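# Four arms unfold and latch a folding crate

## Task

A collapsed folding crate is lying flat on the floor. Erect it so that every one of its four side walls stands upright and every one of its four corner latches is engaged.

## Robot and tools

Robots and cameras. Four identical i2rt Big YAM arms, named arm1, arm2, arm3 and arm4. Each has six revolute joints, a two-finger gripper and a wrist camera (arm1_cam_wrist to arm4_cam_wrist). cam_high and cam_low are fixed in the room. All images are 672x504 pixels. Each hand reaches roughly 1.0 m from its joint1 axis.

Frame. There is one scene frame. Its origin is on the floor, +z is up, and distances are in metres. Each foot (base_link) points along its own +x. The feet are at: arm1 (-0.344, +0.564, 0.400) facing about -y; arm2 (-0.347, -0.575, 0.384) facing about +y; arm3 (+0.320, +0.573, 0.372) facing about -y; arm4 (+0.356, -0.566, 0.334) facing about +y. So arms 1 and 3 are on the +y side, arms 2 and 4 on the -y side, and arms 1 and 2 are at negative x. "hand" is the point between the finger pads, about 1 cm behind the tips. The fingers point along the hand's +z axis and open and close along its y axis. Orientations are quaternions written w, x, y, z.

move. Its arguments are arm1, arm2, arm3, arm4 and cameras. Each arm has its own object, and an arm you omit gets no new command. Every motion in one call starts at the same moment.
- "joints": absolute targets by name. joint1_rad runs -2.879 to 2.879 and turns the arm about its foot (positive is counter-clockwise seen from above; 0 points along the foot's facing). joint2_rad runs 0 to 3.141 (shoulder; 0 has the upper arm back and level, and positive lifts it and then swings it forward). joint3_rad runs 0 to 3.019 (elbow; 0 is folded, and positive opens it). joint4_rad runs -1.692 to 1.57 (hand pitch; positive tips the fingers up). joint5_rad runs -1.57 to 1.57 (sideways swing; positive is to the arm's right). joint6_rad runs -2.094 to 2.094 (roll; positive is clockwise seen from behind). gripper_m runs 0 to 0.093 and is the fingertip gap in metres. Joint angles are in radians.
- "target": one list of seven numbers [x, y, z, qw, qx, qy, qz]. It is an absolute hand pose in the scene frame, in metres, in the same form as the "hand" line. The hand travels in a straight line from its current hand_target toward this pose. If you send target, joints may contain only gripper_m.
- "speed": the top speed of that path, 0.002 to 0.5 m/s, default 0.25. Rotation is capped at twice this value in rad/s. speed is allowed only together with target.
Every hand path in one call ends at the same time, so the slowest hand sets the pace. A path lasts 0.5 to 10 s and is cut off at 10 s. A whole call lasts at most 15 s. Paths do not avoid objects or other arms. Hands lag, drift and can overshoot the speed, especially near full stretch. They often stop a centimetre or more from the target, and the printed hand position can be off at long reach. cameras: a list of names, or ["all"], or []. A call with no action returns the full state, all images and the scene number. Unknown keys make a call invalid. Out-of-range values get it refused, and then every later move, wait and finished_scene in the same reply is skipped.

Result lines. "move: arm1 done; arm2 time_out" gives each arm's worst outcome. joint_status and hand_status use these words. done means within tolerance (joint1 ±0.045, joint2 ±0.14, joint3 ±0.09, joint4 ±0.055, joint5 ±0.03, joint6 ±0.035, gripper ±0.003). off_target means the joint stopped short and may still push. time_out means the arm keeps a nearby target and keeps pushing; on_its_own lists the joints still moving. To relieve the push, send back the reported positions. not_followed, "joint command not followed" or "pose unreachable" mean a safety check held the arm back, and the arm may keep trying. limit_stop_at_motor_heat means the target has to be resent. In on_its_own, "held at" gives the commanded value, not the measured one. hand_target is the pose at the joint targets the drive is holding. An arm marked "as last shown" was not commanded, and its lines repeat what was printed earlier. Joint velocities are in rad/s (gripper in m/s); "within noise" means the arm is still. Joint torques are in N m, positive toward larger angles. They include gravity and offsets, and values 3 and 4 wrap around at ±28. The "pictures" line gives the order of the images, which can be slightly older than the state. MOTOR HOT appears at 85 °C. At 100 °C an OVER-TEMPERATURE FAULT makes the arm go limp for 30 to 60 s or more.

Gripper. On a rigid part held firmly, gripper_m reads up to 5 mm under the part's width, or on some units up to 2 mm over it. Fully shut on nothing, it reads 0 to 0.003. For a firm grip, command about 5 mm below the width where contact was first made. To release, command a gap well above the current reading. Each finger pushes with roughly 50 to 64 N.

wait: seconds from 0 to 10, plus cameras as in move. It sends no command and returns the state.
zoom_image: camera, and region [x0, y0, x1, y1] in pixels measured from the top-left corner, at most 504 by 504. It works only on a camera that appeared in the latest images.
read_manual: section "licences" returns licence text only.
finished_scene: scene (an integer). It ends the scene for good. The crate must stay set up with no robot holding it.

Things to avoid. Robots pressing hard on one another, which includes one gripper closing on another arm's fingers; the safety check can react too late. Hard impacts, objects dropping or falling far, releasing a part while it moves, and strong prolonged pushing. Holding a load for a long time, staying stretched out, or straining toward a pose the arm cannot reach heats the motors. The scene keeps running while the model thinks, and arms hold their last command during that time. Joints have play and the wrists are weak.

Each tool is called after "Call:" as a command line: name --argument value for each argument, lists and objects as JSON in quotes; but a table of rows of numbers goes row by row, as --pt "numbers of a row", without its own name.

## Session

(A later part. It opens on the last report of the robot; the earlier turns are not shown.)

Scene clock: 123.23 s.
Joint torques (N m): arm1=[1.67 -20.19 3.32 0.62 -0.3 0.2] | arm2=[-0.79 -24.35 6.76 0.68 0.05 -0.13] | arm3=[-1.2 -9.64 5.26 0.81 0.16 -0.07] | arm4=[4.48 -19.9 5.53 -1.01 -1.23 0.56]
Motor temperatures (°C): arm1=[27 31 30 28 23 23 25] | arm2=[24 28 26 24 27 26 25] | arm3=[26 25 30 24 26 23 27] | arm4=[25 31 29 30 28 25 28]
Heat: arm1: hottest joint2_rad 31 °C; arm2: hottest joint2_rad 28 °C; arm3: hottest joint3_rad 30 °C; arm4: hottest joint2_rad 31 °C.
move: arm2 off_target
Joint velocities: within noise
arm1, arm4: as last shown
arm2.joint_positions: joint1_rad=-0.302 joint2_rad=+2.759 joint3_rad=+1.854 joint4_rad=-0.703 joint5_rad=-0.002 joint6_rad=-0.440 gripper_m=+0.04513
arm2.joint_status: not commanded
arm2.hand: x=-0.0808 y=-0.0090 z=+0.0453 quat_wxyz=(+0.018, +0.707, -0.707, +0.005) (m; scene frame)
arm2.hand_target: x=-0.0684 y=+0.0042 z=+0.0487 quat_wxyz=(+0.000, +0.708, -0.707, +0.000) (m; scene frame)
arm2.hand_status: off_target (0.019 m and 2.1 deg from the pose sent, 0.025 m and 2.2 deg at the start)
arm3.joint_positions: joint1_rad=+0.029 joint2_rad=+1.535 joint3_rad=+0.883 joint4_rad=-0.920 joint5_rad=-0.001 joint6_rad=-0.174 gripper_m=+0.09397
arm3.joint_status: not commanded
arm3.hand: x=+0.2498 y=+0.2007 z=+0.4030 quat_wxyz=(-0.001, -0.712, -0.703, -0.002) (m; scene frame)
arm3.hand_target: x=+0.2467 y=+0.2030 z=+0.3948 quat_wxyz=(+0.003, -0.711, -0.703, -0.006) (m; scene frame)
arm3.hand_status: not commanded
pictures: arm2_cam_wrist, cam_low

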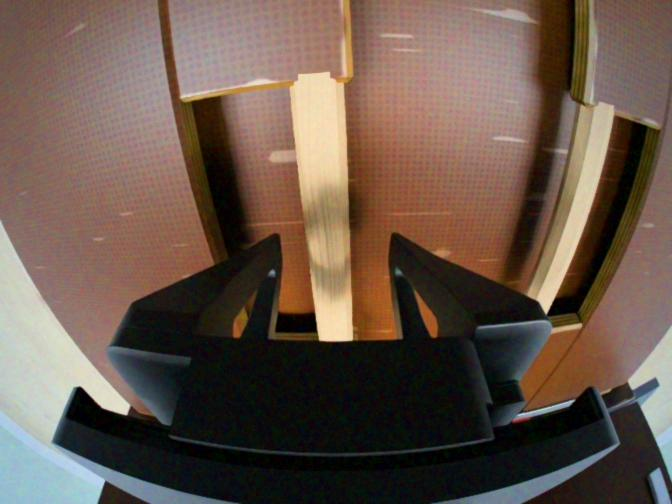

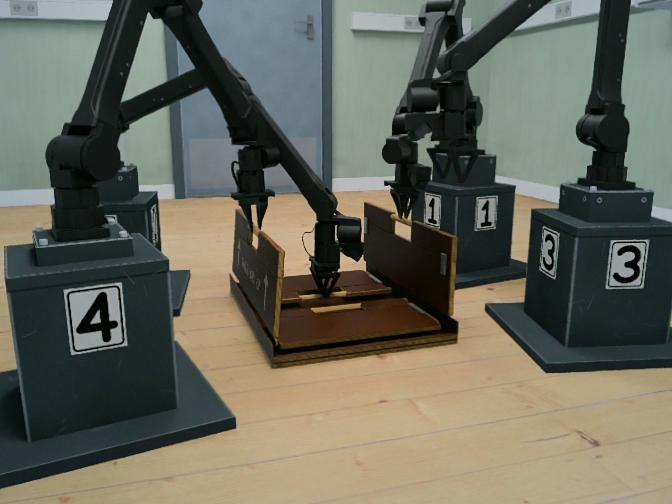

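Call:
move --arm2 '{"target":[-0.07,0.003,0.037,0,0.7071,-0.7071,0],"speed":0.04}' --cameras '["arm2_cam_wrist","cam_low"]'

Call:
zoom_image --camera "cam_low" --region '[250, 220, 420, 380]'

Scene clock: 125.40 s.
Joint torques (N m): arm1=[1.49 -19.6 3.37 0.4 -0.35 0.19] | arm2=[-0.73 -24 6.95 0.7 0.05 -0.1] | arm3=[-1.32 -10.23 5.35 0.9 0.14 -0.04] | arm4=[4.48 -19.84 5.53 -1.01 -1.23 0.56]
Motor temperatures (°C): arm1=[27 31 30 28 23 23 25] | arm2=[24 28 26 24 27 26 25] | arm3=[26 25 30 24 26 23 27] | arm4=[25 31 29 30 28 25 28]
Heat: arm1: hottest joint2_rad 31 °C; arm2: hottest joint2_rad 28 °C; arm3: hottest joint3_rad 30 °C; arm4: hottest joint2_rad 31 °C.
move: arm2 off_target
Joint velocities: within noise
arm1, arm3, arm4: as last shown
arm2.joint_positions: joint1_rad=-0.302 joint2_rad=+2.777 joint3_rad=+1.861 joint4_rad=-0.691 joint5_rad=-0.002 joint6_rad=-0.440 gripper_m=+0.04513
arm2.joint_status: not commanded
arm2.hand: x=-0.0815 y=-0.0104 z=+0.0358 quat_wxyz=(+0.017, +0.707, -0.707, +0.005) (m; scene frame)
arm2.hand_target: x=-0.0703 y=+0.0022 z=+0.0372 quat_wxyz=(+0.000, +0.707, -0.707, +0.000) (m; scene frame)
arm2.hand_status: off_target (0.018 m and 2.0 deg from the pose sent, 0.018 m and 2.1 deg at the start)
pictures: arm2_cam_wrist, cam_low

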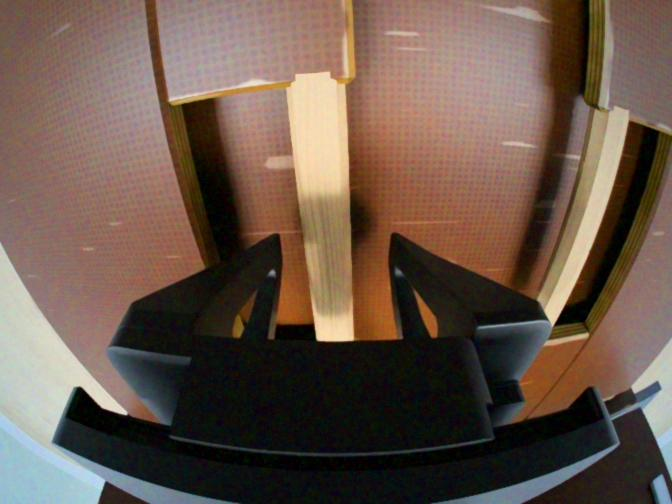

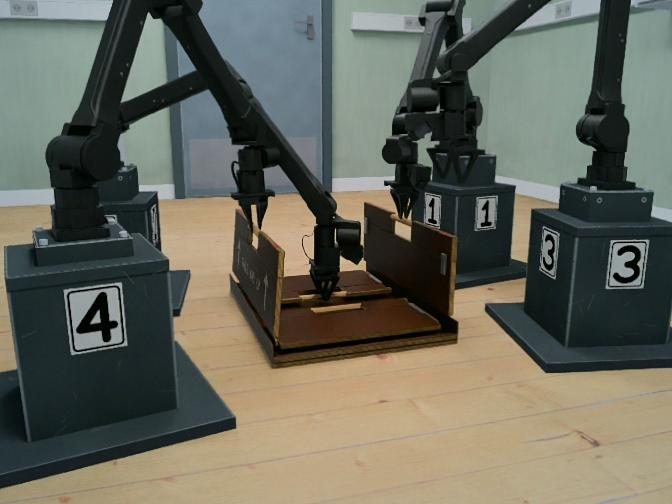

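Scaled by 2.965 from the camera's 672x504 image, which has a finer 960x720 frame.

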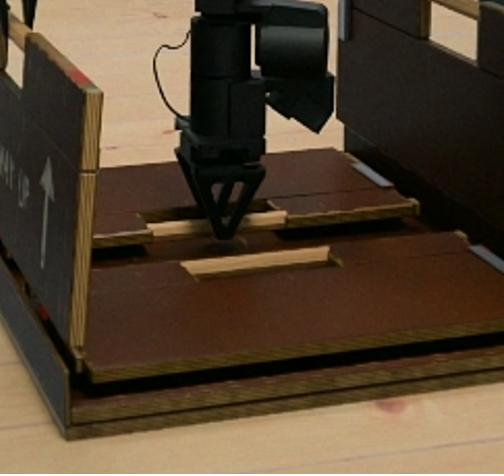

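Call:
move --arm2 '{"joints":{"gripper_m":0.014}}'

Call:
move --arm2 '{"target":[-0.075,0.003,0.12,0,0.7071,-0.7071,0],"speed":0.06}'

Call:
move --arm2 '{"target":[-0.095,0.003,0.18,0,0.7071,-0.7071,0],"speed":0.06}' --cameras '["arm2_cam_wrist","cam_low","cam_high"]'

Call:
zoom_image --camera "cam_low" --region '[220, 180, 480, 380]'

Scene clock: 128.00 s.
Joint torques (N m): arm1=[2.02 -20.13 3.3 0.54 -0.31 0.23] | arm2=[-0.67 -24.12 6.87 0.69 0.05 0] | arm3=[-1.38 -9.93 5.35 0.8 0.17 -0.03] | arm4=[4.48 -19.9 5.55 -1.02 -1.23 0.56]
Motor temperatures (°C): arm1=[27 31 29 28 23 23 25] | arm2=[24 28 26 24 27 26 25] | arm3=[26 25 30 24 26 23 27] | arm4=[25 31 29 30 28 25 28]
Heat: arm1: hottest joint2_rad 31 °C; arm2: hottest joint2_rad 28 °C; arm3: hottest joint3_rad 30 °C; arm4: hottest joint2_rad 31 °C.
move: arm2 off_target
Joint velocities: within noise
arm1.joint_positions: joint1_rad=+0.539 joint2_rad=+2.091 joint3_rad=+1.085 joint4_rad=-0.555 joint5_rad=+0.000 joint6_rad=-0.837 gripper_m=+0.01470
arm1.joint_status: not commanded
arm1.hand: x=-0.0306 y=+0.2068 z=+0.2548 quat_wxyz=(+0.000, -0.005, -1.000, +0.006) (m; scene frame)
arm1.hand_target: x=-0.0256 y=+0.2214 z=+0.2545 quat_wxyz=(+0.000, -0.001, -1.000, +0.000) (m; scene frame)
arm1.hand_status: not commanded
arm2.joint_positions: joint1_rad=-0.299 joint2_rad=+2.777 joint3_rad=+1.861 joint4_rad=-0.691 joint5_rad=-0.010 joint6_rad=-0.458 gripper_m=+0.01732
arm2.joint_status: gripper_m off_target (ended at +0.01734, target +0.01400)
arm2.hand: x=-0.0844 y=-0.0090 z=+0.0358 quat_wxyz=(+0.018, +0.715, -0.699, +0.001) (m; scene frame)
arm2.hand_target: x=-0.0733 y=+0.0036 z=+0.0373 quat_wxyz=(+0.001, +0.711, -0.703, -0.003) (m; scene frame)
arm2.hand_status: not commanded
arm3, arm4: as last shown
pictures: none

Scene clock: 129.87 s.
Joint torques (N m): arm1=[1.32 -20.19 3.03 0.58 -0.29 0.21] | arm2=[-0.62 -31.21 4.05 -1.17 -0.1 0.19] | arm3=[-1.49 -9.76 5.39 0.87 0.17 -0.06] | arm4=[4.48 -19.84 5.55 -1.02 -1.23 0.55]
Motor temperatures (°C): arm1=[27 31 29 28 23 23 25] | arm2=[24 29 26 24 27 26 25] | arm3=[26 25 30 24 26 23 27] | arm4=[25 31 29 30 28 25 28]
Heat: arm1: hottest joint2_rad 31 °C; arm2: hottest joint2_rad 29 °C; arm3: hottest joint3_rad 30 °C; arm4: hottest joint2_rad 31 °C.
move: arm2 off_target
Joint velocities: within noise
arm1, arm3: as last shown
arm2.joint_positions: joint1_rad=-0.292 joint2_rad=+2.691 joint3_rad=+1.785 joint4_rad=-0.688 joint5_rad=+0.008 joint6_rad=-0.458 gripper_m=+0.01708
arm2.joint_status: not commanded
arm2.hand: x=-0.0866 y=-0.0099 z=+0.0701 quat_wxyz=(+0.009, +0.718, -0.696, +0.008) (m; scene frame)
arm2.hand_target: x=-0.0754 y=+0.0063 z=+0.1171 quat_wxyz=(-0.005, +0.709, -0.705, +0.002) (m; scene frame)
arm2.hand_status: off_target (0.053 m and 2.2 deg from the pose sent, 0.086 m and 2.4 deg at the start)
arm4.joint_positions: joint1_rad=+0.599 joint2_rad=+2.041 joint3_rad=+1.254 joint4_rad=-0.762 joint5_rad=+0.034 joint6_rad=-0.771 gripper_m=+0.01618
arm4.joint_status: not commanded
arm4.hand: x=-0.0216 y=-0.1954 z=+0.2537 quat_wxyz=(-0.020, +1.000, +0.003, +0.004) (m; scene frame)
arm4.hand_target: x=-0.0293 y=-0.2208 z=+0.2576 quat_wxyz=(-0.001, +1.000, +0.000, +0.001) (m; scene frame)
arm4.hand_status: not commanded
pictures: none

Scene clock: 131.60 s.
Joint torques (N m): arm1=[1.44 -20.19 3.22 0.51 -0.33 0.2] | arm2=[-0.03 -32.62 3.92 -2.07 -0.4 0.39] | arm3=[-1.32 -9.7 5.29 0.83 0.17 -0.04] | arm4=[3.19 -18.67 6.65 -0.73 -1.18 0.41]
Motor temperatures (°C): arm1=[27 31 29 28 23 23 25] | arm2=[24 29 26 25 27 26 25] | arm3=[26 25 30 24 26 23 27] | arm4=[25 31 29 30 28 25 28]
Heat: arm1: hottest joint2_rad 31 °C; arm2: hottest joint2_rad 29 °C; arm3: hottest joint3_rad 30 °C; arm4: hottest joint2_rad 31 °C.
move: arm2 off_target
Joint velocities: within noise
arm1, arm3: as last shown
arm2.joint_positions: joint1_rad=-0.275 joint2_rad=+2.581 joint3_rad=+1.703 joint4_rad=-0.716 joint5_rad=+0.008 joint6_rad=-0.447 gripper_m=+0.01649
arm2.joint_status: not commanded
arm2.hand: x=-0.0980 y=-0.0099 z=+0.1172 quat_wxyz=(+0.008, +0.720, -0.694, +0.008) (m; scene frame)
arm2.hand_target: x=-0.0941 y=+0.0044 z=+0.1755 quat_wxyz=(-0.001, +0.707, -0.707, -0.001) (m; scene frame)
arm2.hand_status: off_target (0.064 m and 2.5 deg from the pose sent, 0.111 m and 2.2 deg at the start)
arm4.joint_positions: joint1_rad=+0.616 joint2_rad=+2.030 joint3_rad=+1.241 joint4_rad=-0.778 joint5_rad=+0.031 joint6_rad=-0.759 gripper_m=+0.01618
arm4.joint_status: not commanded
arm4.hand: x=-0.0218 y=-0.2081 z=+0.2552 quat_wxyz=(-0.013, +1.000, +0.005, +0.009) (m; scene frame)
arm4.hand_target: x=-0.0282 y=-0.2226 z=+0.2574 quat_wxyz=(+0.003, +1.000, +0.001, +0.004) (m; scene frame)
arm4.hand_status: not commanded
pictures: arm2_cam_wrist, cam_high, cam_low

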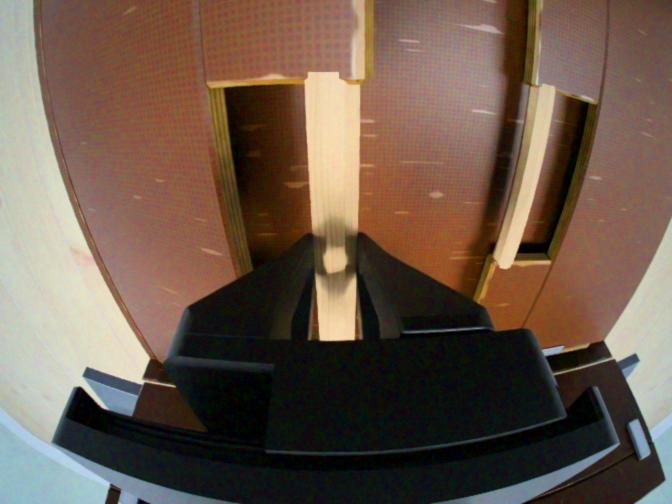

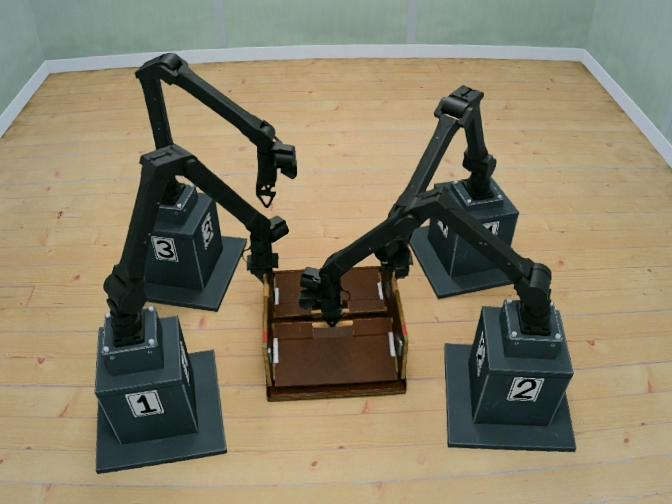

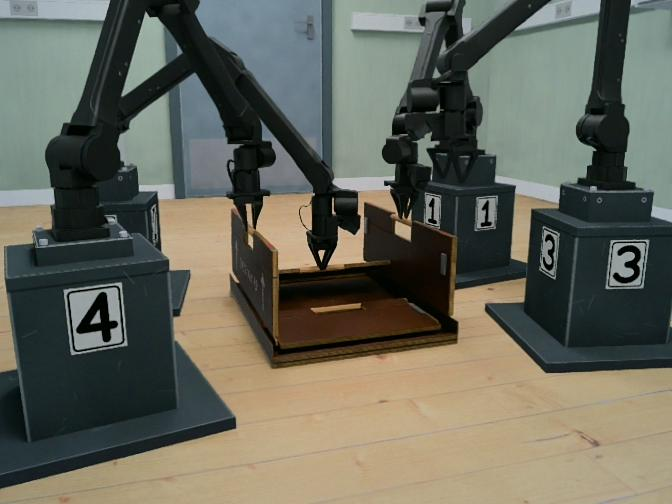

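Scaled by 1.938 from the camera's 672x504 image, which has a finer 960x720 frame.

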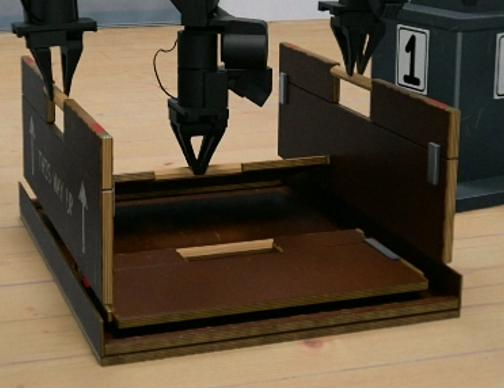

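Call:
move --arm2 '{"target":[-0.118,0.003,0.225,0,0.7071,-0.7071,0],"speed":0.07}' --arm1 '{"target":[-0.026,0.228,0.254,0,0,1,0],"speed":0.05}' --arm4 '{"target":[-0.03,-0.234,0.257,0,1,0,0],"speed":0.05}'

Call:
move --arm2 '{"target":[-0.155,0.003,0.255,0,0.7071,-0.7071,0],"speed":0.07}' --cameras '["arm2_cam_wrist","cam_low","cam_high"]'

Call:
zoom_image --camera "cam_low" --region '[220, 180, 480, 380]'

Call:
zoom_image --camera "cam_high" --region '[240, 250, 440, 420]'

Scene clock: 135.93 s.
Joint torques (N m): arm1=[2.37 -20.19 2.8 0.35 -0.39 0.23] | arm2=[-0.67 -30.97 4.85 -1.39 -0.38 0.26] | arm3=[-0.73 -9.35 5.3 0.9 0.13 -0.07] | arm4=[4.25 -18.84 5.96 -0.46 -1.17 0.52]
Motor temperatures (°C): arm1=[27 31 29 28 23 23 25] | arm2=[24 30 26 25 27 26 25] | arm3=[26 25 30 24 26 23 27] | arm4=[25 31 29 30 28 25 28]
Heat: arm1: hottest joint2_rad 31 °C; arm2: hottest joint2_rad 30 °C; arm3: hottest joint3_rad 30 °C; arm4: hottest joint2_rad 31 °C.
move: arm1 off_target; arm2 off_target; arm4 off_target
Joint velocities: within noise
arm1.joint_positions: joint1_rad=+0.540 joint2_rad=+2.087 joint3_rad=+1.074 joint4_rad=-0.537 joint5_rad=+0.004 joint6_rad=-0.833 gripper_m=+0.01470
arm1.joint_status: not commanded
arm1.hand: x=-0.0306 y=+0.2072 z=+0.2547 quat_wxyz=(-0.003, -0.006, -1.000, +0.012) (m; scene frame)
arm1.hand_target: x=-0.0265 y=+0.2272 z=+0.2539 quat_wxyz=(+0.000, +0.000, -1.000, +0.001) (m; scene frame)
arm1.hand_status: off_target (0.021 m and 1.6 deg from the pose sent, 0.022 m and 0.9 deg at the start)
arm2.joint_positions: joint1_rad=-0.233 joint2_rad=+2.463 joint3_rad=+1.630 joint4_rad=-0.780 joint5_rad=+0.007 joint6_rad=-0.401 gripper_m=+0.01611
arm2.joint_status: not commanded
arm2.hand: x=-0.1261 y=-0.0108 z=+0.1696 quat_wxyz=(+0.018, +0.718, -0.696, +0.011) (m; scene frame)
arm2.hand_target: x=-0.1183 y=+0.0032 z=+0.2214 quat_wxyz=(+0.000, +0.707, -0.707, +0.000) (m; scene frame)
arm2.hand_status: off_target (0.058 m and 3.0 deg from the pose sent, 0.110 m and 2.5 deg at the start)
arm3: as last shown
arm4.joint_positions: joint1_rad=+0.619 joint2_rad=+2.019 joint3_rad=+1.221 joint4_rad=-0.753 joint5_rad=+0.033 joint6_rad=-0.751 gripper_m=+0.01618
arm4.joint_status: not commanded
arm4.hand: x=-0.0212 y=-0.2105 z=+0.2553 quat_wxyz=(-0.018, +1.000, +0.003, +0.004) (m; scene frame)
arm4.hand_target: x=-0.0304 y=-0.2315 z=+0.2570 quat_wxyz=(-0.003, +1.000, +0.000, -0.002) (m; scene frame)
arm4.hand_status: off_target (0.025 m and 2.2 deg from the pose sent, 0.027 m and 1.9 deg at the start)
pictures: none

Scene clock: 137.23 s.
Joint torques (N m): arm1=[2.55 -20.13 2.82 0.35 -0.32 0.24] | arm2=[0.15 -29.68 5.18 -1.03 -0.12 0.27] | arm3=[-1.08 -9.7 5.29 0.87 0.17 -0.05] | arm4=[4.19 -18.78 5.96 -0.46 -1.17 0.51]
Motor temperatures (°C): arm1=[27 31 29 28 23 23 25] | arm2=[24 30 26 25 27 26 25] | arm3=[26 25 30 24 26 23 27] | arm4=[25 31 29 30 28 25 28]
Heat: arm1: hottest joint2_rad 31 °C; arm2: hottest joint2_rad 30 °C; arm3: hottest joint3_rad 30 °C; arm4: hottest joint2_rad 31 °C.
move: arm2 off_target
Joint velocities: within noise
arm1, arm3: as last shown
arm2.joint_positions: joint1_rad=-0.187 joint2_rad=+2.374 joint3_rad=+1.567 joint4_rad=-0.811 joint5_rad=+0.002 joint6_rad=-0.348 gripper_m=+0.01443
arm2.joint_status: not commanded
arm2.hand: x=-0.1568 y=-0.0120 z=+0.2056 quat_wxyz=(+0.020, +0.715, -0.698, +0.011) (m; scene frame)
arm2.hand_target: x=-0.1543 y=+0.0027 z=+0.2527 quat_wxyz=(+0.000, +0.707, -0.707, +0.000) (m; scene frame)
arm2.hand_status: off_target (0.052 m and 3.0 deg from the pose sent, 0.091 m and 3.0 deg at the start)
arm4.joint_positions: joint1_rad=+0.620 joint2_rad=+2.019 joint3_rad=+1.221 joint4_rad=-0.753 joint5_rad=+0.033 joint6_rad=-0.749 gripper_m=+0.01618
arm4.joint_status: not commanded
arm4.hand: x=-0.0217 y=-0.2111 z=+0.2553 quat_wxyz=(-0.018, +1.000, +0.003, +0.004) (m; scene frame)
arm4.hand_target: x=-0.0308 y=-0.2319 z=+0.2569 quat_wxyz=(-0.003, +1.000, +0.000, -0.002) (m; scene frame)
arm4.hand_status: not commanded
pictures: arm2_cam_wrist, cam_high, cam_low

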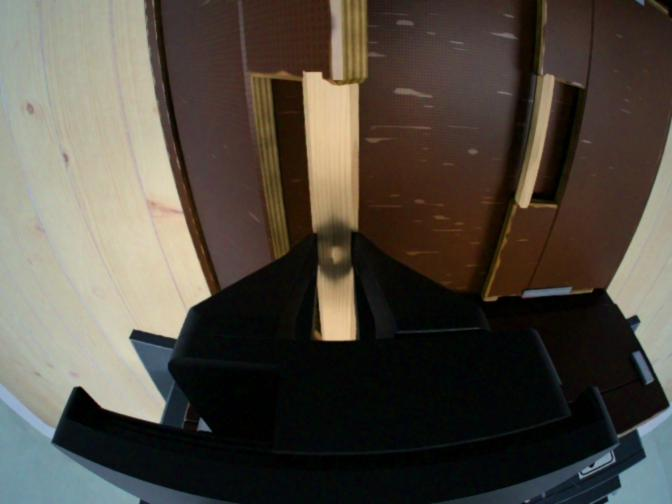

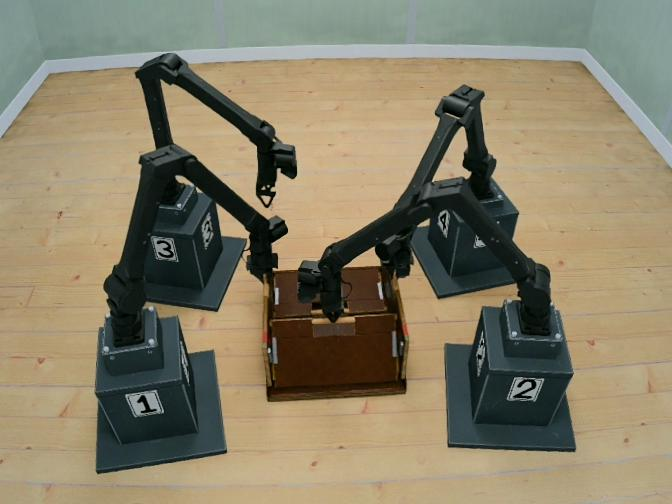

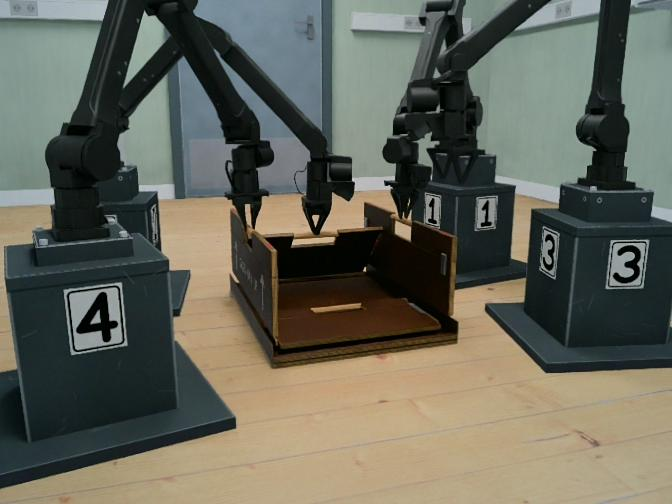

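Scaled by 1.938 from the camera's 672x504 image, which has a finer 960x720 frame.

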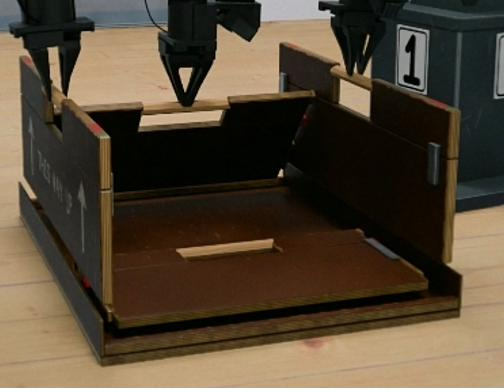

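Scaled by 2.520 from the camera's 672x504 image, which has a finer 960x720 frame.

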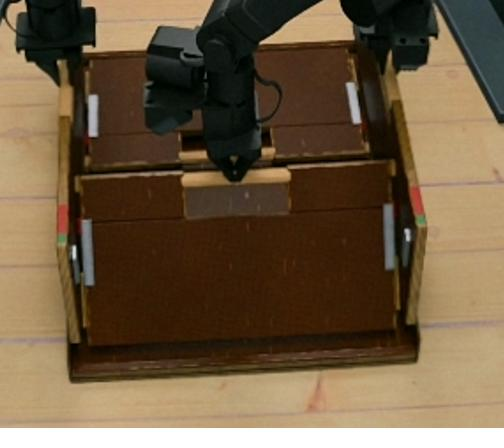

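Call:
move --arm2 '{"target":[-0.205,0.003,0.28,0,0.7071,-0.7071,0],"speed":0.07}'

Call:
move --arm2 '{"target":[-0.255,0.003,0.288,0,0.7071,-0.7071,0],"speed":0.07}' --cameras '["arm2_cam_wrist","cam_low","cam_high"]'

Call:
zoom_image --camera "cam_low" --region '[220, 180, 480, 380]'

Call:
zoom_image --camera "cam_high" --region '[240, 250, 440, 420]'

Scene clock: 140.97 s.
Joint torques (N m): arm1=[2.02 -20.31 2.74 0.31 -0.31 0.22] | arm2=[0.97 -23.3 6.05 -0.08 -0.1 0.1] | arm3=[-1.67 -9.35 5.27 0.92 0.18 -0.04] | arm4=[4.19 -18.78 6.01 -0.58 -1.27 0.51]
Motor temperatures (°C): arm1=[27 31 29 28 23 23 25] | arm2=[24 31 26 25 27 26 25] | arm3=[26 25 30 24 26 23 27] | arm4=[25 31 29 30 28 25 28]
Heat: arm1: hottest joint2_rad 31 °C; arm2: hottest joint2_rad 31 °C; arm3: hottest joint3_rad 30 °C; arm4: hottest joint2_rad 31 °C.
move: arm2 off_target
Joint velocities: within noise
arm1, arm3: as last shown
arm2.joint_positions: joint1_rad=-0.109 joint2_rad=+2.240 joint3_rad=+1.507 joint4_rad=-0.863 joint5_rad=+0.002 joint6_rad=-0.248 gripper_m=+0.01396
arm2.joint_status: not commanded
arm2.hand: x=-0.2030 y=-0.0052 z=+0.2662 quat_wxyz=(+0.010, +0.708, -0.706, +0.008) (m; scene frame)
arm2.hand_target: x=-0.2049 y=+0.0014 z=+0.2796 quat_wxyz=(+0.003, +0.707, -0.707, +0.002) (m; scene frame)
arm2.hand_status: off_target (0.016 m and 1.4 deg from the pose sent, 0.090 m and 3.0 deg at the start)
arm4.joint_positions: joint1_rad=+0.620 joint2_rad=+2.019 joint3_rad=+1.219 joint4_rad=-0.750 joint5_rad=+0.034 joint6_rad=-0.749 gripper_m=+0.01618
arm4.joint_status: not commanded
arm4.hand: x=-0.0215 y=-0.2109 z=+0.2549 quat_wxyz=(-0.019, +1.000, +0.003, +0.004) (m; scene frame)
arm4.hand_target: x=-0.0305 y=-0.2323 z=+0.2565 quat_wxyz=(-0.002, +1.000, +0.000, -0.002) (m; scene frame)
arm4.hand_status: not commanded
pictures: none

Scene clock: 142.40 s.
Joint torques (N m): arm1=[2.43 -19.84 2.74 0.27 -0.32 0.22] | arm2=[-0.15 -24.59 5.56 0.36 -0.05 0.02] | arm3=[-1.26 -9.7 5.34 0.79 0.11 -0.03] | arm4=[4.19 -18.78 6.01 -0.58 -1.27 0.51]
Motor temperatures (°C): arm1=[27 31 29 28 23 23 25] | arm2=[24 31 26 25 27 26 25] | arm3=[26 25 30 24 26 23 27] | arm4=[25 31 29 30 28 25 28]
Heat: arm1: hottest joint2_rad 31 °C; arm2: hottest joint2_rad 31 °C; arm3: hottest joint3_rad 30 °C; arm4: hottest joint2_rad 31 °C.
move: arm2 off_target
Joint velocities: within noise
arm1, arm4: as last shown
arm2.joint_positions: joint1_rad=-0.025 joint2_rad=+2.220 joint3_rad=+1.472 joint4_rad=-0.863 joint5_rad=+0.001 joint6_rad=-0.167 gripper_m=+0.01396
arm2.joint_status: not commanded
arm2.hand: x=-0.2538 y=-0.0078 z=+0.2677 quat_wxyz=(+0.016, +0.709, -0.705, +0.012) (m; scene frame)
arm2.hand_target: x=-0.2524 y=+0.0022 z=+0.2876 quat_wxyz=(+0.000, +0.706, -0.708, +0.000) (m; scene frame)
arm2.hand_status: off_target (0.023 m and 2.3 deg from the pose sent, 0.057 m and 1.4 deg at the start)
arm3.joint_positions: joint1_rad=+0.029 joint2_rad=+1.535 joint3_rad=+0.883 joint4_rad=-0.920 joint5_rad=-0.001 joint6_rad=-0.174 gripper_m=+0.09397
arm3.joint_status: not commanded
arm3.hand: x=+0.2498 y=+0.2007 z=+0.4030 quat_wxyz=(-0.001, -0.712, -0.703, -0.002) (m; scene frame)
arm3.hand_target: x=+0.2467 y=+0.2030 z=+0.3948 quat_wxyz=(+0.003, -0.711, -0.703, -0.006) (m; scene frame)
arm3.hand_status: not commanded
pictures: arm2_cam_wrist, cam_high, cam_low

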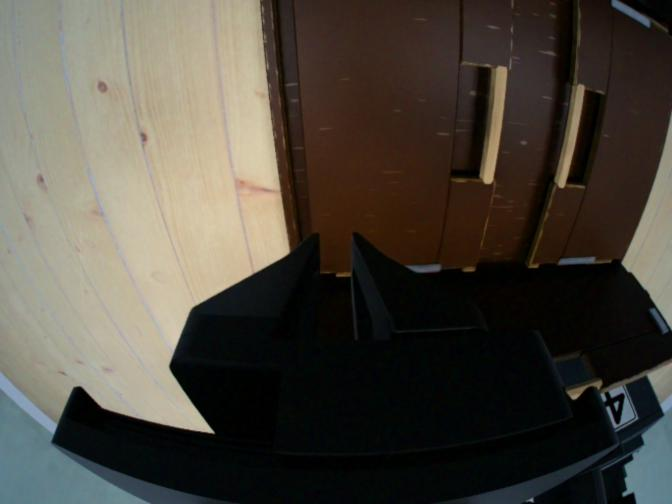

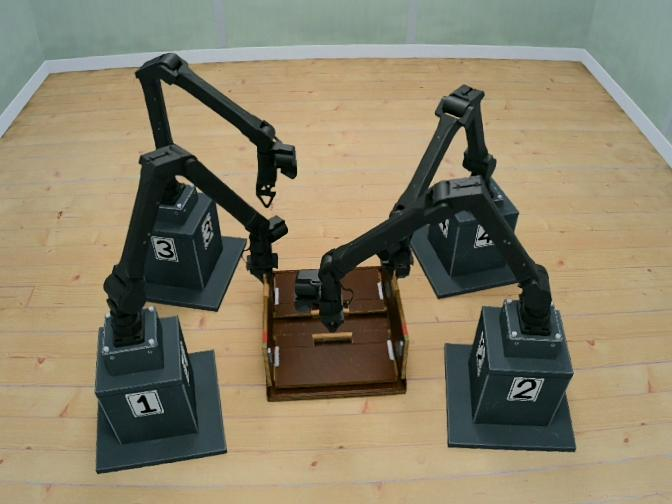

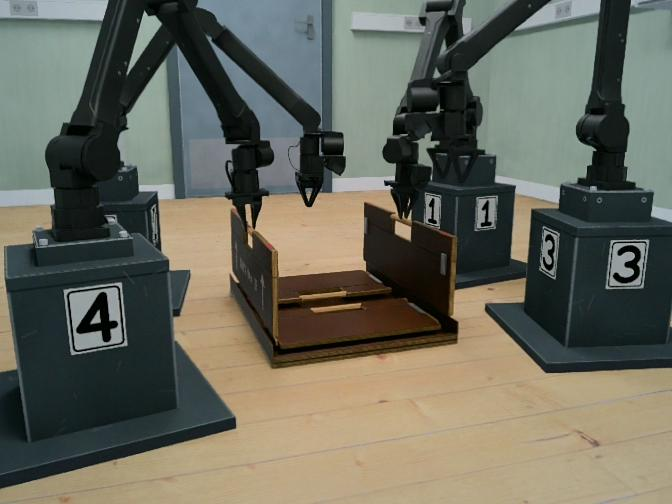

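Scaled by 1.938 from the camera's 672x504 image, which has a finer 960x720 frame.

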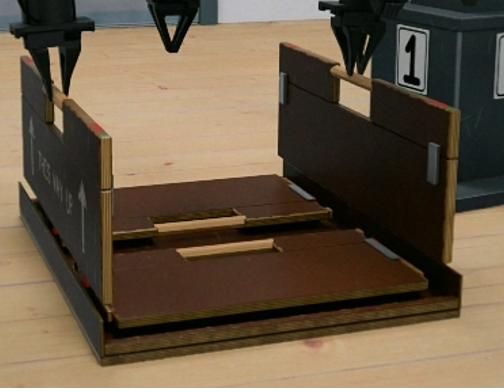

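Scaled by 2.520 from the camera's 672x504 image, which has a finer 960x720 frame.

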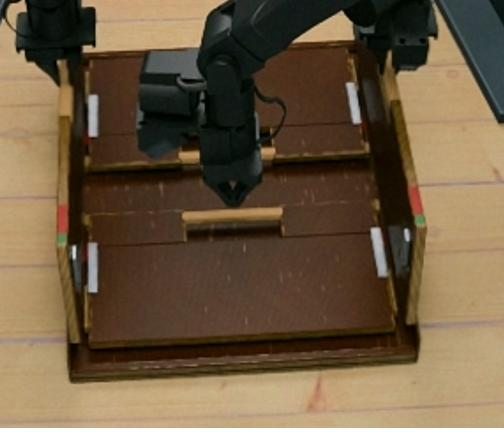

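Call:
move --arm2 '{"target":[-0.15,0.004,0.22,0,0.7071,-0.7071,0],"speed":0.2,"joints":{"gripper_m":0.045}}'

Call:
move --arm2 '{"target":[-0.073,0.004,0.09,0,0.7071,-0.7071,0],"speed":0.2}' --cameras '["arm2_cam_wrist"]'

Scene clock: 146.07 s.
Joint torques (N m): arm1=[2.55 -20.31 2.86 0.53 -0.35 0.26] | arm2=[0.56 -22.71 7.53 0.49 -0.14 -0.12] | arm3=[-1.44 -9.93 5.23 0.94 0.16 -0.04] | arm4=[4.19 -18.84 6.01 -0.59 -1.27 0.51]
Motor temperatures (°C): arm1=[27 31 29 28 23 23 25] | arm2=[24 31 26 25 27 26 25] | arm3=[26 25 30 24 26 23 27] | arm4=[25 31 29 30 28 25 28]
Heat: arm1: hottest joint2_rad 31 °C; arm2: hottest joint2_rad 31 °C; arm3: hottest joint3_rad 30 °C; arm4: hottest joint2_rad 31 °C.
move: arm2 off_target
Joint velocities: within noise
arm1, arm3, arm4: as last shown
arm2.joint_positions: joint1_rad=-0.192 joint2_rad=+2.354 joint3_rad=+1.547 joint4_rad=-0.804 joint5_rad=+0.001 joint6_rad=-0.308 gripper_m=+0.04487
arm2.joint_status: all done
arm2.hand: x=-0.1554 y=-0.0155 z=+0.2119 quat_wxyz=(+0.017, +0.700, -0.714, +0.010) (m; scene frame)
arm2.hand_target: x=-0.1533 y=+0.0040 z=+0.2200 quat_wxyz=(+0.001, +0.705, -0.709, -0.001) (m; scene frame)
arm2.hand_status: off_target (0.022 m and 2.6 deg from the pose sent, 0.115 m and 2.3 deg at the start)
pictures: none

Scene clock: 147.77 s.
Joint torques (N m): arm1=[2.67 -20.01 2.66 0.21 -0.36 0.25] | arm2=[0.85 -24.12 6.98 0.35 -0.16 -0.1] | arm3=[-0.97 -9.76 5.35 0.92 0.14 -0.03] | arm4=[4.19 -18.73 6.01 -0.58 -1.27 0.51]
Motor temperatures (°C): arm1=[27 31 29 28 23 23 25] | arm2=[24 30 26 25 27 26 25] | arm3=[26 25 30 24 26 23 27] | arm4=[25 31 29 30 28 25 28]
Heat: arm1: hottest joint2_rad 31 °C; arm2: hottest joint2_rad 30 °C; arm3: hottest joint3_rad 30 °C; arm4: hottest joint2_rad 31 °C.
move: arm2 off_target
Joint velocities: within noise
arm1, arm3, arm4: as last shown
arm2.joint_positions: joint1_rad=-0.309 joint2_rad=+2.662 joint3_rad=+1.777 joint4_rad=-0.716 joint5_rad=+0.001 joint6_rad=-0.430 gripper_m=+0.04487
arm2.joint_status: not commanded
arm2.hand: x=-0.0776 y=-0.0123 z=+0.0860 quat_wxyz=(+0.013, +0.702, -0.712, +0.006) (m; scene frame)
arm2.hand_target: x=-0.0732 y=+0.0030 z=+0.0904 quat_wxyz=(+0.000, +0.706, -0.708, -0.001) (m; scene frame)
arm2.hand_status: off_target (0.017 m and 1.9 deg from the pose sent, 0.148 m and 2.6 deg at the start)
pictures: arm2_cam_wrist

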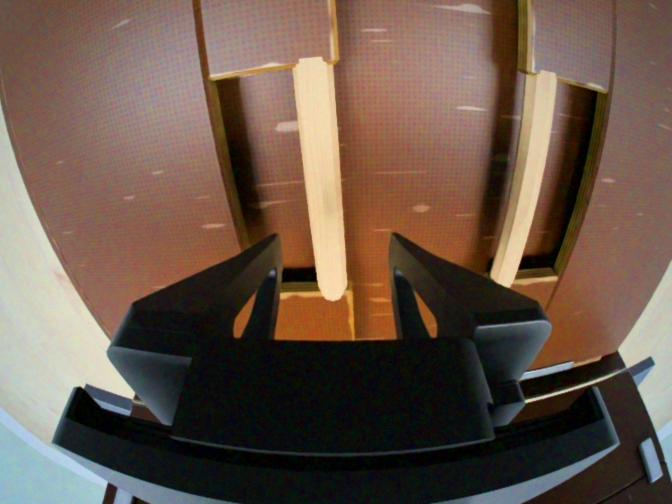

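Call:
move --arm2 '{"target":[-0.08,0.004,0.033,0,0.7071,-0.7071,0],"speed":0.1}'

Call:
move --arm2 '{"joints":{"gripper_m":0.008}}' --cameras '["arm2_cam_wrist"]'

Scene clock: 150.30 s.
Joint torques (N m): arm1=[2.61 -19.84 2.93 0.12 -0.34 0.25] | arm2=[0.67 -24.53 6.65 0.69 -0.08 -0.03] | arm3=[-1.2 -9.17 5.42 0.81 0.16 -0.04] | arm4=[4.19 -18.78 6.01 -0.58 -1.27 0.51]
Motor temperatures (°C): arm1=[27 31 29 28 23 23 25] | arm2=[24 30 26 25 27 26 25] | arm3=[26 25 30 24 26 23 27] | arm4=[25 31 29 30 29 25 28]
Heat: arm1: hottest joint2_rad 31 °C; arm2: hottest joint2_rad 30 °C; arm3: hottest joint3_rad 30 °C; arm4: hottest joint2_rad 31 °C.
move: arm2 off_target
Joint velocities: within noise
arm1, arm3, arm4: as last shown
arm2.joint_positions: joint1_rad=-0.309 joint2_rad=+2.788 joint3_rad=+1.854 joint4_rad=-0.677 joint5_rad=+0.001 joint6_rad=-0.430 gripper_m=+0.04487
arm2.joint_status: not commanded
arm2.hand: x=-0.0801 y=-0.0177 z=+0.0276 quat_wxyz=(+0.018, +0.702, -0.712, +0.007) (m; scene frame)
arm2.hand_target: x=-0.0769 y=+0.0018 z=+0.0335 quat_wxyz=(+0.000, +0.705, -0.709, +0.000) (m; scene frame)
arm2.hand_status: off_target (0.022 m and 2.4 deg from the pose sent, 0.055 m and 1.9 deg at the start)
pictures: none

Scene clock: 151.03 s.
Joint torques (N m): arm1=[2.61 -19.66 2.8 0.35 -0.34 0.23] | arm2=[0.67 -24.59 6.6 0.73 0.11 0.24] | arm3=[-1.08 -9.88 5.37 0.96 0.15 -0.06] | arm4=[4.19 -18.78 6.01 -0.59 -1.27 0.51]
Motor temperatures (°C): arm1=[27 31 29 28 23 23 25] | arm2=[24 30 26 25 27 26 25] | arm3=[26 25 30 24 26 23 27] | arm4=[25 31 29 30 29 25 28]
Heat: arm1: hottest joint2_rad 31 °C; arm2: hottest joint2_rad 30 °C; arm3: hottest joint3_rad 30 °C; arm4: hottest joint2_rad 31 °C.
move: arm2 off_target
Joint velocities: within noise
arm1, arm3, arm4: as last shown
arm2.joint_positions: joint1_rad=-0.305 joint2_rad=+2.788 joint3_rad=+1.854 joint4_rad=-0.679 joint5_rad=-0.013 joint6_rad=-0.463 gripper_m=+0.01734
arm2.joint_status: gripper_m off_target (ended at +0.01737, target +0.00800)
arm2.hand: x=-0.0841 y=-0.0162 z=+0.0276 quat_wxyz=(+0.022, +0.714, -0.700, +0.001) (m; scene frame)
arm2.hand_target: x=-0.0801 y=+0.0033 z=+0.0335 quat_wxyz=(+0.001, +0.709, -0.705, -0.004) (m; scene frame)
arm2.hand_status: not commanded
pictures: arm2_cam_wrist

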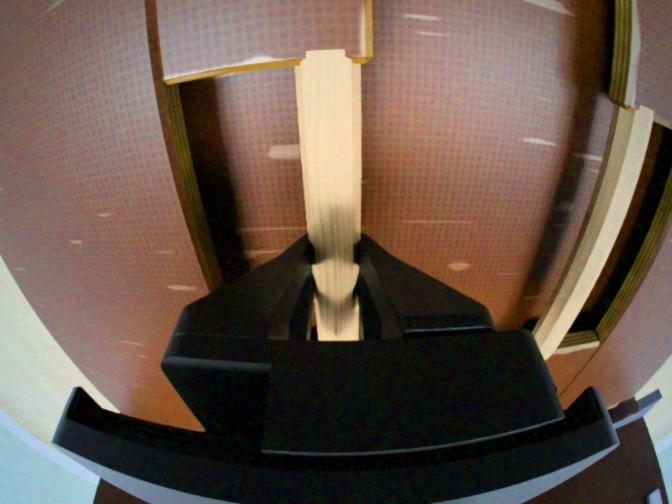

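Call:
move --arm2 '{"target":[-0.082,0.004,0.11,0,0.7071,-0.7071,0],"speed":0.07}' --arm1 '{"joints":{"gripper_m":0.01}}' --arm4 '{"joints":{"gripper_m":0.01}}'

Call:
move --arm2 '{"target":[-0.1,0.004,0.18,0,0.7071,-0.7071,0],"speed":0.07}'

Call:
move --arm2 '{"target":[-0.125,0.004,0.225,0,0.7071,-0.7071,0],"speed":0.07}'

Call:
move --arm2 '{"target":[-0.157,0.004,0.25,0,0.7071,-0.7071,0],"speed":0.07}' --cameras '["arm2_cam_wrist"]'

Scene clock: 154.33 s.
Joint torques (N m): arm1=[2.61 -19.9 2.91 0.16 -0.35 0.24] | arm2=[0.5 -30.68 4.42 -0.85 -0.47 0.35] | arm3=[-1.2 -9.7 5.34 0.88 0.15 -0.06] | arm4=[4.19 -18.78 6.01 -0.59 -1.27 0.51]
Motor temperatures (°C): arm1=[27 31 29 28 23 23 25] | arm2=[24 30 26 25 27 26 25] | arm3=[26 25 30 24 26 23 27] | arm4=[25 31 29 30 29 25 28]
Heat: arm1: hottest joint2_rad 31 °C; arm2: hottest joint2_rad 30 °C; arm3: hottest joint3_rad 30 °C; arm4: hottest joint2_rad 31 °C.
move: arm1 done; arm2 off_target; arm4 off_target
Joint velocities: within noise
arm1.joint_positions: joint1_rad=+0.540 joint2_rad=+2.087 joint3_rad=+1.074 joint4_rad=-0.537 joint5_rad=+0.004 joint6_rad=-0.833 gripper_m=+0.01210
arm1.joint_status: all done
arm1.hand: x=-0.0306 y=+0.2072 z=+0.2547 quat_wxyz=(-0.003, -0.006, -1.000, +0.012) (m; scene frame)
arm1.hand_target: x=-0.0265 y=+0.2273 z=+0.2538 quat_wxyz=(+0.000, +0.000, -1.000, +0.001) (m; scene frame)
arm1.hand_status: not commanded
arm2.joint_positions: joint1_rad=-0.293 joint2_rad=+2.700 joint3_rad=+1.779 joint4_rad=-0.683 joint5_rad=+0.019 joint6_rad=-0.463 gripper_m=+0.01735
arm2.joint_status: not commanded
arm2.hand: x=-0.0866 y=-0.0169 z=+0.0632 quat_wxyz=(+0.013, +0.719, -0.695, +0.015) (m; scene frame)
arm2.hand_target: x=-0.0827 y=+0.0070 z=+0.1079 quat_wxyz=(-0.005, +0.710, -0.705, +0.003) (m; scene frame)
arm2.hand_status: off_target (0.051 m and 2.9 deg from the pose sent, 0.085 m and 2.7 deg at the start)
arm3: as last shown
arm4.joint_positions: joint1_rad=+0.620 joint2_rad=+2.019 joint3_rad=+1.219 joint4_rad=-0.750 joint5_rad=+0.034 joint6_rad=-0.749 gripper_m=+0.01618
arm4.joint_status: gripper_m off_target (ended at +0.01618, target +0.01000)
arm4.hand: x=-0.0215 y=-0.2109 z=+0.2549 quat_wxyz=(-0.019, +1.000, +0.003, +0.004) (m; scene frame)
arm4.hand_target: x=-0.0305 y=-0.2323 z=+0.2565 quat_wxyz=(-0.002, +1.000, +0.000, -0.002) (m; scene frame)
arm4.hand_status: not commanded
pictures: none

Scene clock: 155.97 s.
Joint torques (N m): arm1=[2.9 -19.96 2.77 0.42 -0.34 0.25] | arm2=[-0.03 -30.97 4.85 -1.07 -0.69 0.45] | arm3=[-1.08 -9.88 5.22 0.84 0.17 -0.05] | arm4=[4.19 -18.78 6.01 -0.59 -1.27 0.51]
Motor temperatures (°C): arm1=[27 31 29 28 23 23 25] | arm2=[24 30 26 25 27 26 25] | arm3=[26 25 30 24 26 23 27] | arm4=[25 32 29 30 29 25 28]
Heat: arm1: hottest joint2_rad 31 °C; arm2: hottest joint2_rad 30 °C; arm3: hottest joint3_rad 30 °C; arm4: hottest joint2_rad 32 °C.
move: arm2 off_target
Joint velocities: within noise
arm1, arm3, arm4: as last shown
arm2.joint_positions: joint1_rad=-0.267 joint2_rad=+2.556 joint3_rad=+1.679 joint4_rad=-0.743 joint5_rad=+0.014 joint6_rad=-0.444 gripper_m=+0.01686
arm2.joint_status: not commanded
arm2.hand: x=-0.1055 y=-0.0180 z=+0.1262 quat_wxyz=(+0.020, +0.721, -0.692, +0.016) (m; scene frame)
arm2.hand_target: x=-0.0998 y=+0.0038 z=+0.1769 quat_wxyz=(+0.000, +0.707, -0.707, +0.000) (m; scene frame)
arm2.hand_status: off_target (0.058 m and 3.8 deg from the pose sent, 0.119 m and 2.9 deg at the start)
pictures: none

Scene clock: 157.33 s.
Joint torques (N m): arm1=[2.32 -20.25 2.84 0.27 -0.32 0.25] | arm2=[0.44 -31.74 5 -1.44 -0.78 0.44] | arm3=[-1.03 -9.82 5.41 0.85 0.16 -0.06] | arm4=[4.19 -18.73 6.08 -0.58 -1.27 0.51]
Motor temperatures (°C): arm1=[27 31 29 28 23 23 25] | arm2=[24 31 26 25 27 26 25] | arm3=[26 25 30 24 26 23 27] | arm4=[25 32 29 30 29 25 28]
Heat: arm1: hottest joint2_rad 31 °C; arm2: hottest joint2_rad 31 °C; arm3: hottest joint3_rad 30 °C; arm4: hottest joint2_rad 32 °C.
move: arm2 off_target
Joint velocities: within noise
arm1, arm3, arm4: as last shown
arm2.joint_positions: joint1_rad=-0.235 joint2_rad=+2.470 joint3_rad=+1.617 joint4_rad=-0.774 joint5_rad=+0.016 joint6_rad=-0.407 gripper_m=+0.01686
arm2.joint_status: not commanded
arm2.hand: x=-0.1265 y=-0.0189 z=+0.1621 quat_wxyz=(+0.022, +0.720, -0.694, +0.018) (m; scene frame)
arm2.hand_target: x=-0.1247 y=+0.0037 z=+0.2209 quat_wxyz=(+0.000, +0.707, -0.707, -0.001) (m; scene frame)
arm2.hand_status: off_target (0.067 m and 3.9 deg from the pose sent, 0.103 m and 3.8 deg at the start)
arm4.hand_target: x=-0.0307 y=-0.2320 z=+0.2566 quat_wxyz=(-0.003, +1.000, +0.000, -0.002) (m; scene frame)
pictures: none

Scene clock: 158.57 s.
Joint torques (N m): arm1=[2.26 -20.25 2.71 0.55 -0.36 0.24] | arm2=[0.62 -31.03 5.16 -1.32 -0.87 0.5] | arm3=[-1.49 -9.23 5.34 0.95 0.14 -0.04] | arm4=[4.19 -18.73 6.06 -0.59 -1.27 0.51]
Motor temperatures (°C): arm1=[27 31 29 28 23 23 25] | arm2=[24 31 26 25 27 26 25] | arm3=[26 25 30 24 26 23 27] | arm4=[25 32 29 30 29 25 28]
Heat: arm1: hottest joint2_rad 31 °C; arm2: hottest joint2_rad 31 °C; arm3: hottest joint3_rad 30 °C; arm4: hottest joint2_rad 32 °C.
move: arm2 off_target
Joint velocities: within noise
arm1, arm4: as last shown
arm2.joint_positions: joint1_rad=-0.198 joint2_rad=+2.401 joint3_rad=+1.567 joint4_rad=-0.792 joint5_rad=+0.019 joint6_rad=-0.364 gripper_m=+0.01687
arm2.joint_status: not commanded
arm2.hand: x=-0.1493 y=-0.0190 z=+0.1897 quat_wxyz=(+0.021, +0.718, -0.696, +0.021) (m; scene frame)
arm2.hand_target: x=-0.1511 y=+0.0025 z=+0.2466 quat_wxyz=(-0.001, +0.705, -0.710, -0.001) (m; scene frame)
arm2.hand_status: off_target (0.065 m and 3.8 deg from the pose sent, 0.096 m and 3.9 deg at the start)
arm3.joint_positions: joint1_rad=+0.029 joint2_rad=+1.535 joint3_rad=+0.883 joint4_rad=-0.920 joint5_rad=-0.001 joint6_rad=-0.174 gripper_m=+0.09397
arm3.joint_status: not commanded
arm3.hand: x=+0.2498 y=+0.2007 z=+0.4030 quat_wxyz=(-0.001, -0.712, -0.703, -0.002) (m; scene frame)
arm3.hand_target: x=+0.2467 y=+0.2030 z=+0.3948 quat_wxyz=(+0.003, -0.711, -0.703, -0.006) (m; scene frame)
arm3.hand_status: not commanded
arm4.hand_target: x=-0.0305 y=-0.2319 z=+0.2565 quat_wxyz=(-0.003, +1.000, +0.000, -0.002) (m; scene frame)
pictures: arm2_cam_wrist

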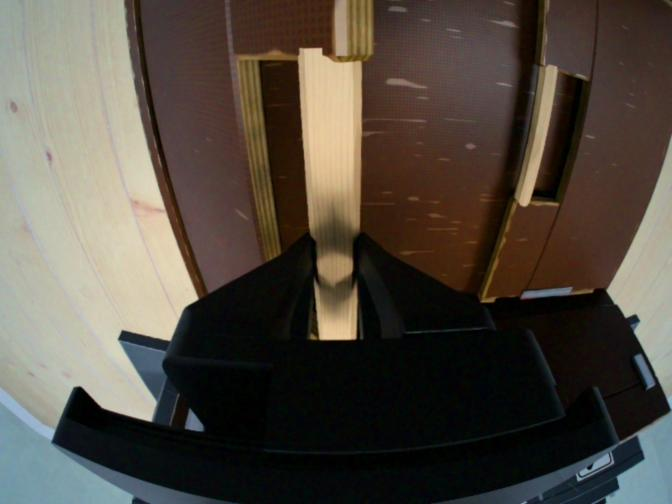

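Call:
move --arm2 '{"target":[-0.195,0.004,0.275,0,0.7071,-0.7071,0],"speed":0.07}'

Call:
move --arm2 '{"target":[-0.24,0.004,0.285,0,0.7071,-0.7071,0],"speed":0.07}'

Call:
move --arm2 '{"target":[-0.285,0.004,0.285,0,0.7071,-0.7071,0],"speed":0.07}' --cameras '["arm2_cam_wrist","cam_low","cam_high"]'

Call:
zoom_image --camera "cam_low" --region '[220, 180, 480, 380]'

Call:
zoom_image --camera "cam_high" --region '[240, 250, 440, 420]'

Scene clock: 162.23 s.
Joint torques (N m): arm1=[2.43 -20.13 2.73 0.38 -0.33 0.22] | arm2=[1.2 -29.57 5.72 -0.76 -0.87 0.45] | arm3=[-1.26 -9.99 5.29 0.94 0.15 -0.02] | arm4=[4.13 -18.67 6.12 -0.59 -1.27 0.5]
Motor temperatures (°C): arm1=[27 31 29 28 23 23 25] | arm2=[24 31 26 25 28 26 25] | arm3=[26 25 30 24 26 23 27] | arm4=[25 32 28 30 29 25 28]
Heat: arm1: hottest joint2_rad 31 °C; arm2: hottest joint2_rad 31 °C; arm3: hottest joint3_rad 30 °C; arm4: hottest joint2_rad 32 °C.
move: arm2 off_target
Joint velocities: within noise
arm1, arm3: as last shown
arm2.joint_positions: joint1_rad=-0.135 joint2_rad=+2.325 joint3_rad=+1.515 joint4_rad=-0.832 joint5_rad=+0.019 joint6_rad=-0.300 gripper_m=+0.01687
arm2.joint_status: not commanded
arm2.hand: x=-0.1883 y=-0.0209 z=+0.2206 quat_wxyz=(+0.026, +0.717, -0.696, +0.026) (m; scene frame)
arm2.hand_target: x=-0.1943 y=+0.0029 z=+0.2720 quat_wxyz=(+0.001, +0.707, -0.707, +0.000) (m; scene frame)
arm2.hand_status: off_target (0.060 m and 4.5 deg from the pose sent, 0.099 m and 3.8 deg at the start)
arm4.joint_positions: joint1_rad=+0.622 joint2_rad=+2.018 joint3_rad=+1.219 joint4_rad=-0.750 joint5_rad=+0.034 joint6_rad=-0.749 gripper_m=+0.01618
arm4.joint_status: not commanded
arm4.hand: x=-0.0223 y=-0.2113 z=+0.2556 quat_wxyz=(-0.020, +1.000, +0.004, +0.003) (m; scene frame)
arm4.hand_target: x=-0.0314 y=-0.2320 z=+0.2573 quat_wxyz=(-0.003, +1.000, +0.001, -0.003) (m; scene frame)
arm4.hand_status: not commanded
pictures: none

Scene clock: 163.53 s.
Joint torques (N m): arm1=[2.67 -20.19 2.7 0.34 -0.32 0.2] | arm2=[2.67 -28.28 5.91 -0.38 -0.99 0.6] | arm3=[-1.26 -9.82 5.3 0.91 0.18 0] | arm4=[4.13 -18.67 6.11 -0.59 -1.27 0.5]
Motor temperatures (°C): arm1=[27 31 29 27 23 23 25] | arm2=[24 31 26 25 28 26 25] | arm3=[26 25 30 24 26 23 27] | arm4=[25 32 28 30 29 25 28]
Heat: arm1: hottest joint2_rad 31 °C; arm2: hottest joint2_rad 31 °C; arm3: hottest joint3_rad 30 °C; arm4: hottest joint2_rad 32 °C.
move: arm2 off_target
Joint velocities: within noise
arm1, arm3, arm4: as last shown
arm2.joint_positions: joint1_rad=-0.078 joint2_rad=+2.275 joint3_rad=+1.476 joint4_rad=-0.843 joint5_rad=+0.021 joint6_rad=-0.239 gripper_m=+0.01667
arm2.joint_status: not commanded
arm2.hand: x=-0.2216 y=-0.0213 z=+0.2383 quat_wxyz=(+0.024, +0.715, -0.698, +0.028) (m; scene frame)
arm2.hand_target: x=-0.2391 y=+0.0039 z=+0.2838 quat_wxyz=(+0.000, +0.707, -0.707, -0.001) (m; scene frame)
arm2.hand_status: off_target (0.056 m and 4.5 deg from the pose sent, 0.086 m and 4.5 deg at the start)
arm4.hand_target: x=-0.0313 y=-0.2319 z=+0.2573 quat_wxyz=(-0.003, +1.000, +0.001, -0.003) (m; scene frame)
pictures: none

Scene clock: 164.77 s.
Joint torques (N m): arm1=[2.02 -20.31 2.78 0.38 -0.32 0.2] | arm2=[4.25 -26.64 5.86 0.01 -1.47 0.56] | arm3=[-1.14 -9.88 5.34 0.99 0.14 -0.03] | arm4=[4.13 -18.73 6.12 -0.58 -1.27 0.5]
Motor temperatures (°C): arm1=[27 31 29 27 23 23 25] | arm2=[24 31 26 25 28 26 25] | arm3=[26 25 30 24 26 23 27] | arm4=[25 32 28 30 29 25 28]
Heat: arm1: hottest joint2_rad 31 °C; arm2: hottest joint2_rad 31 °C; arm3: hottest joint3_rad 30 °C; arm4: hottest joint2_rad 32 °C.
move: arm2 off_target
Joint velocities: within noise
arm1, arm3, arm4: as last shown
arm2.joint_positions: joint1_rad=-0.020 joint2_rad=+2.246 joint3_rad=+1.450 joint4_rad=-0.852 joint5_rad=+0.033 joint6_rad=-0.162 gripper_m=+0.01667
arm2.joint_status: not commanded
arm2.hand: x=-0.2532 y=-0.0232 z=+0.2478 quat_wxyz=(+0.021, +0.709, -0.704, +0.036) (m; scene frame)
arm2.hand_target: x=-0.2844 y=+0.0003 z=+0.2834 quat_wxyz=(+0.005, +0.708, -0.706, +0.003) (m; scene frame)
arm2.hand_status: off_target (0.056 m and 4.8 deg from the pose sent, 0.083 m and 4.5 deg at the start)
pictures: arm2_cam_wrist, cam_high, cam_low

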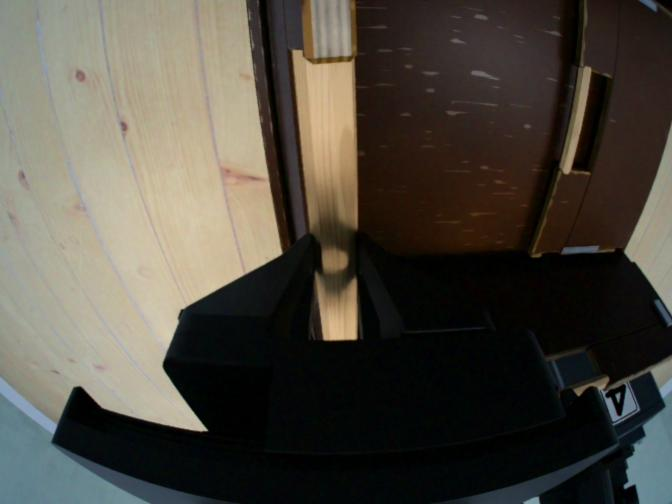

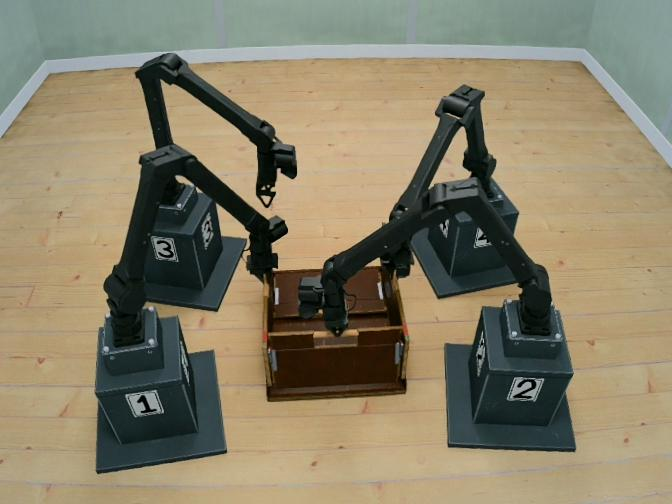

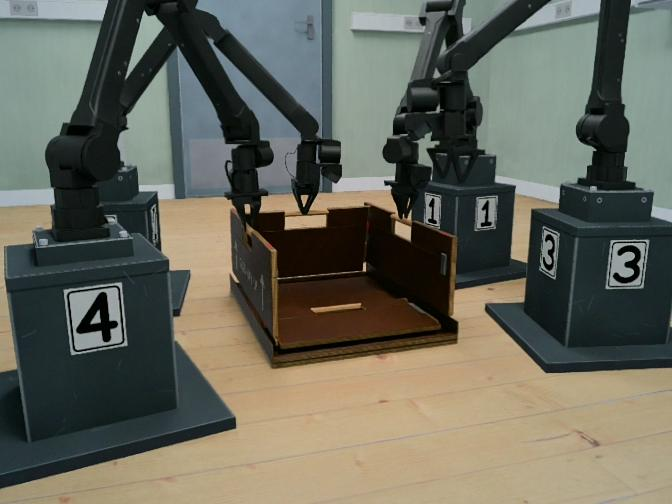

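Scaled by 1.938 from the camera's 672x504 image, which has a finer 960x720 frame.

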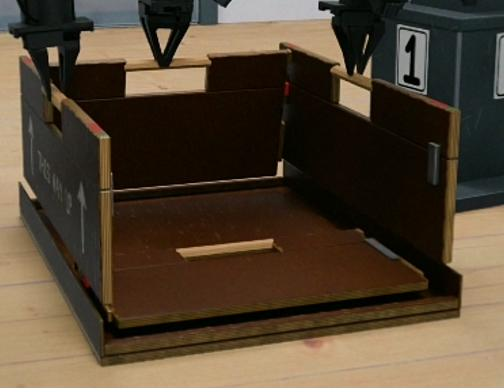

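Scaled by 2.520 from the camera's 672x504 image, which has a finer 960x720 frame.

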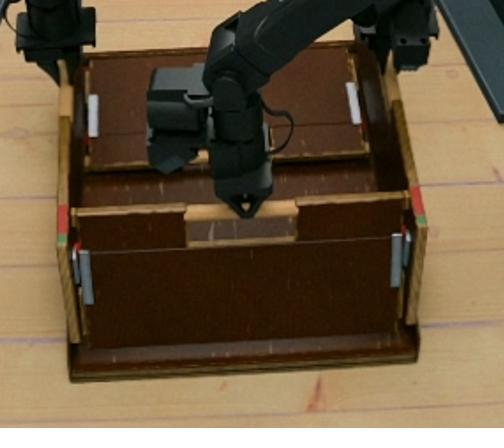

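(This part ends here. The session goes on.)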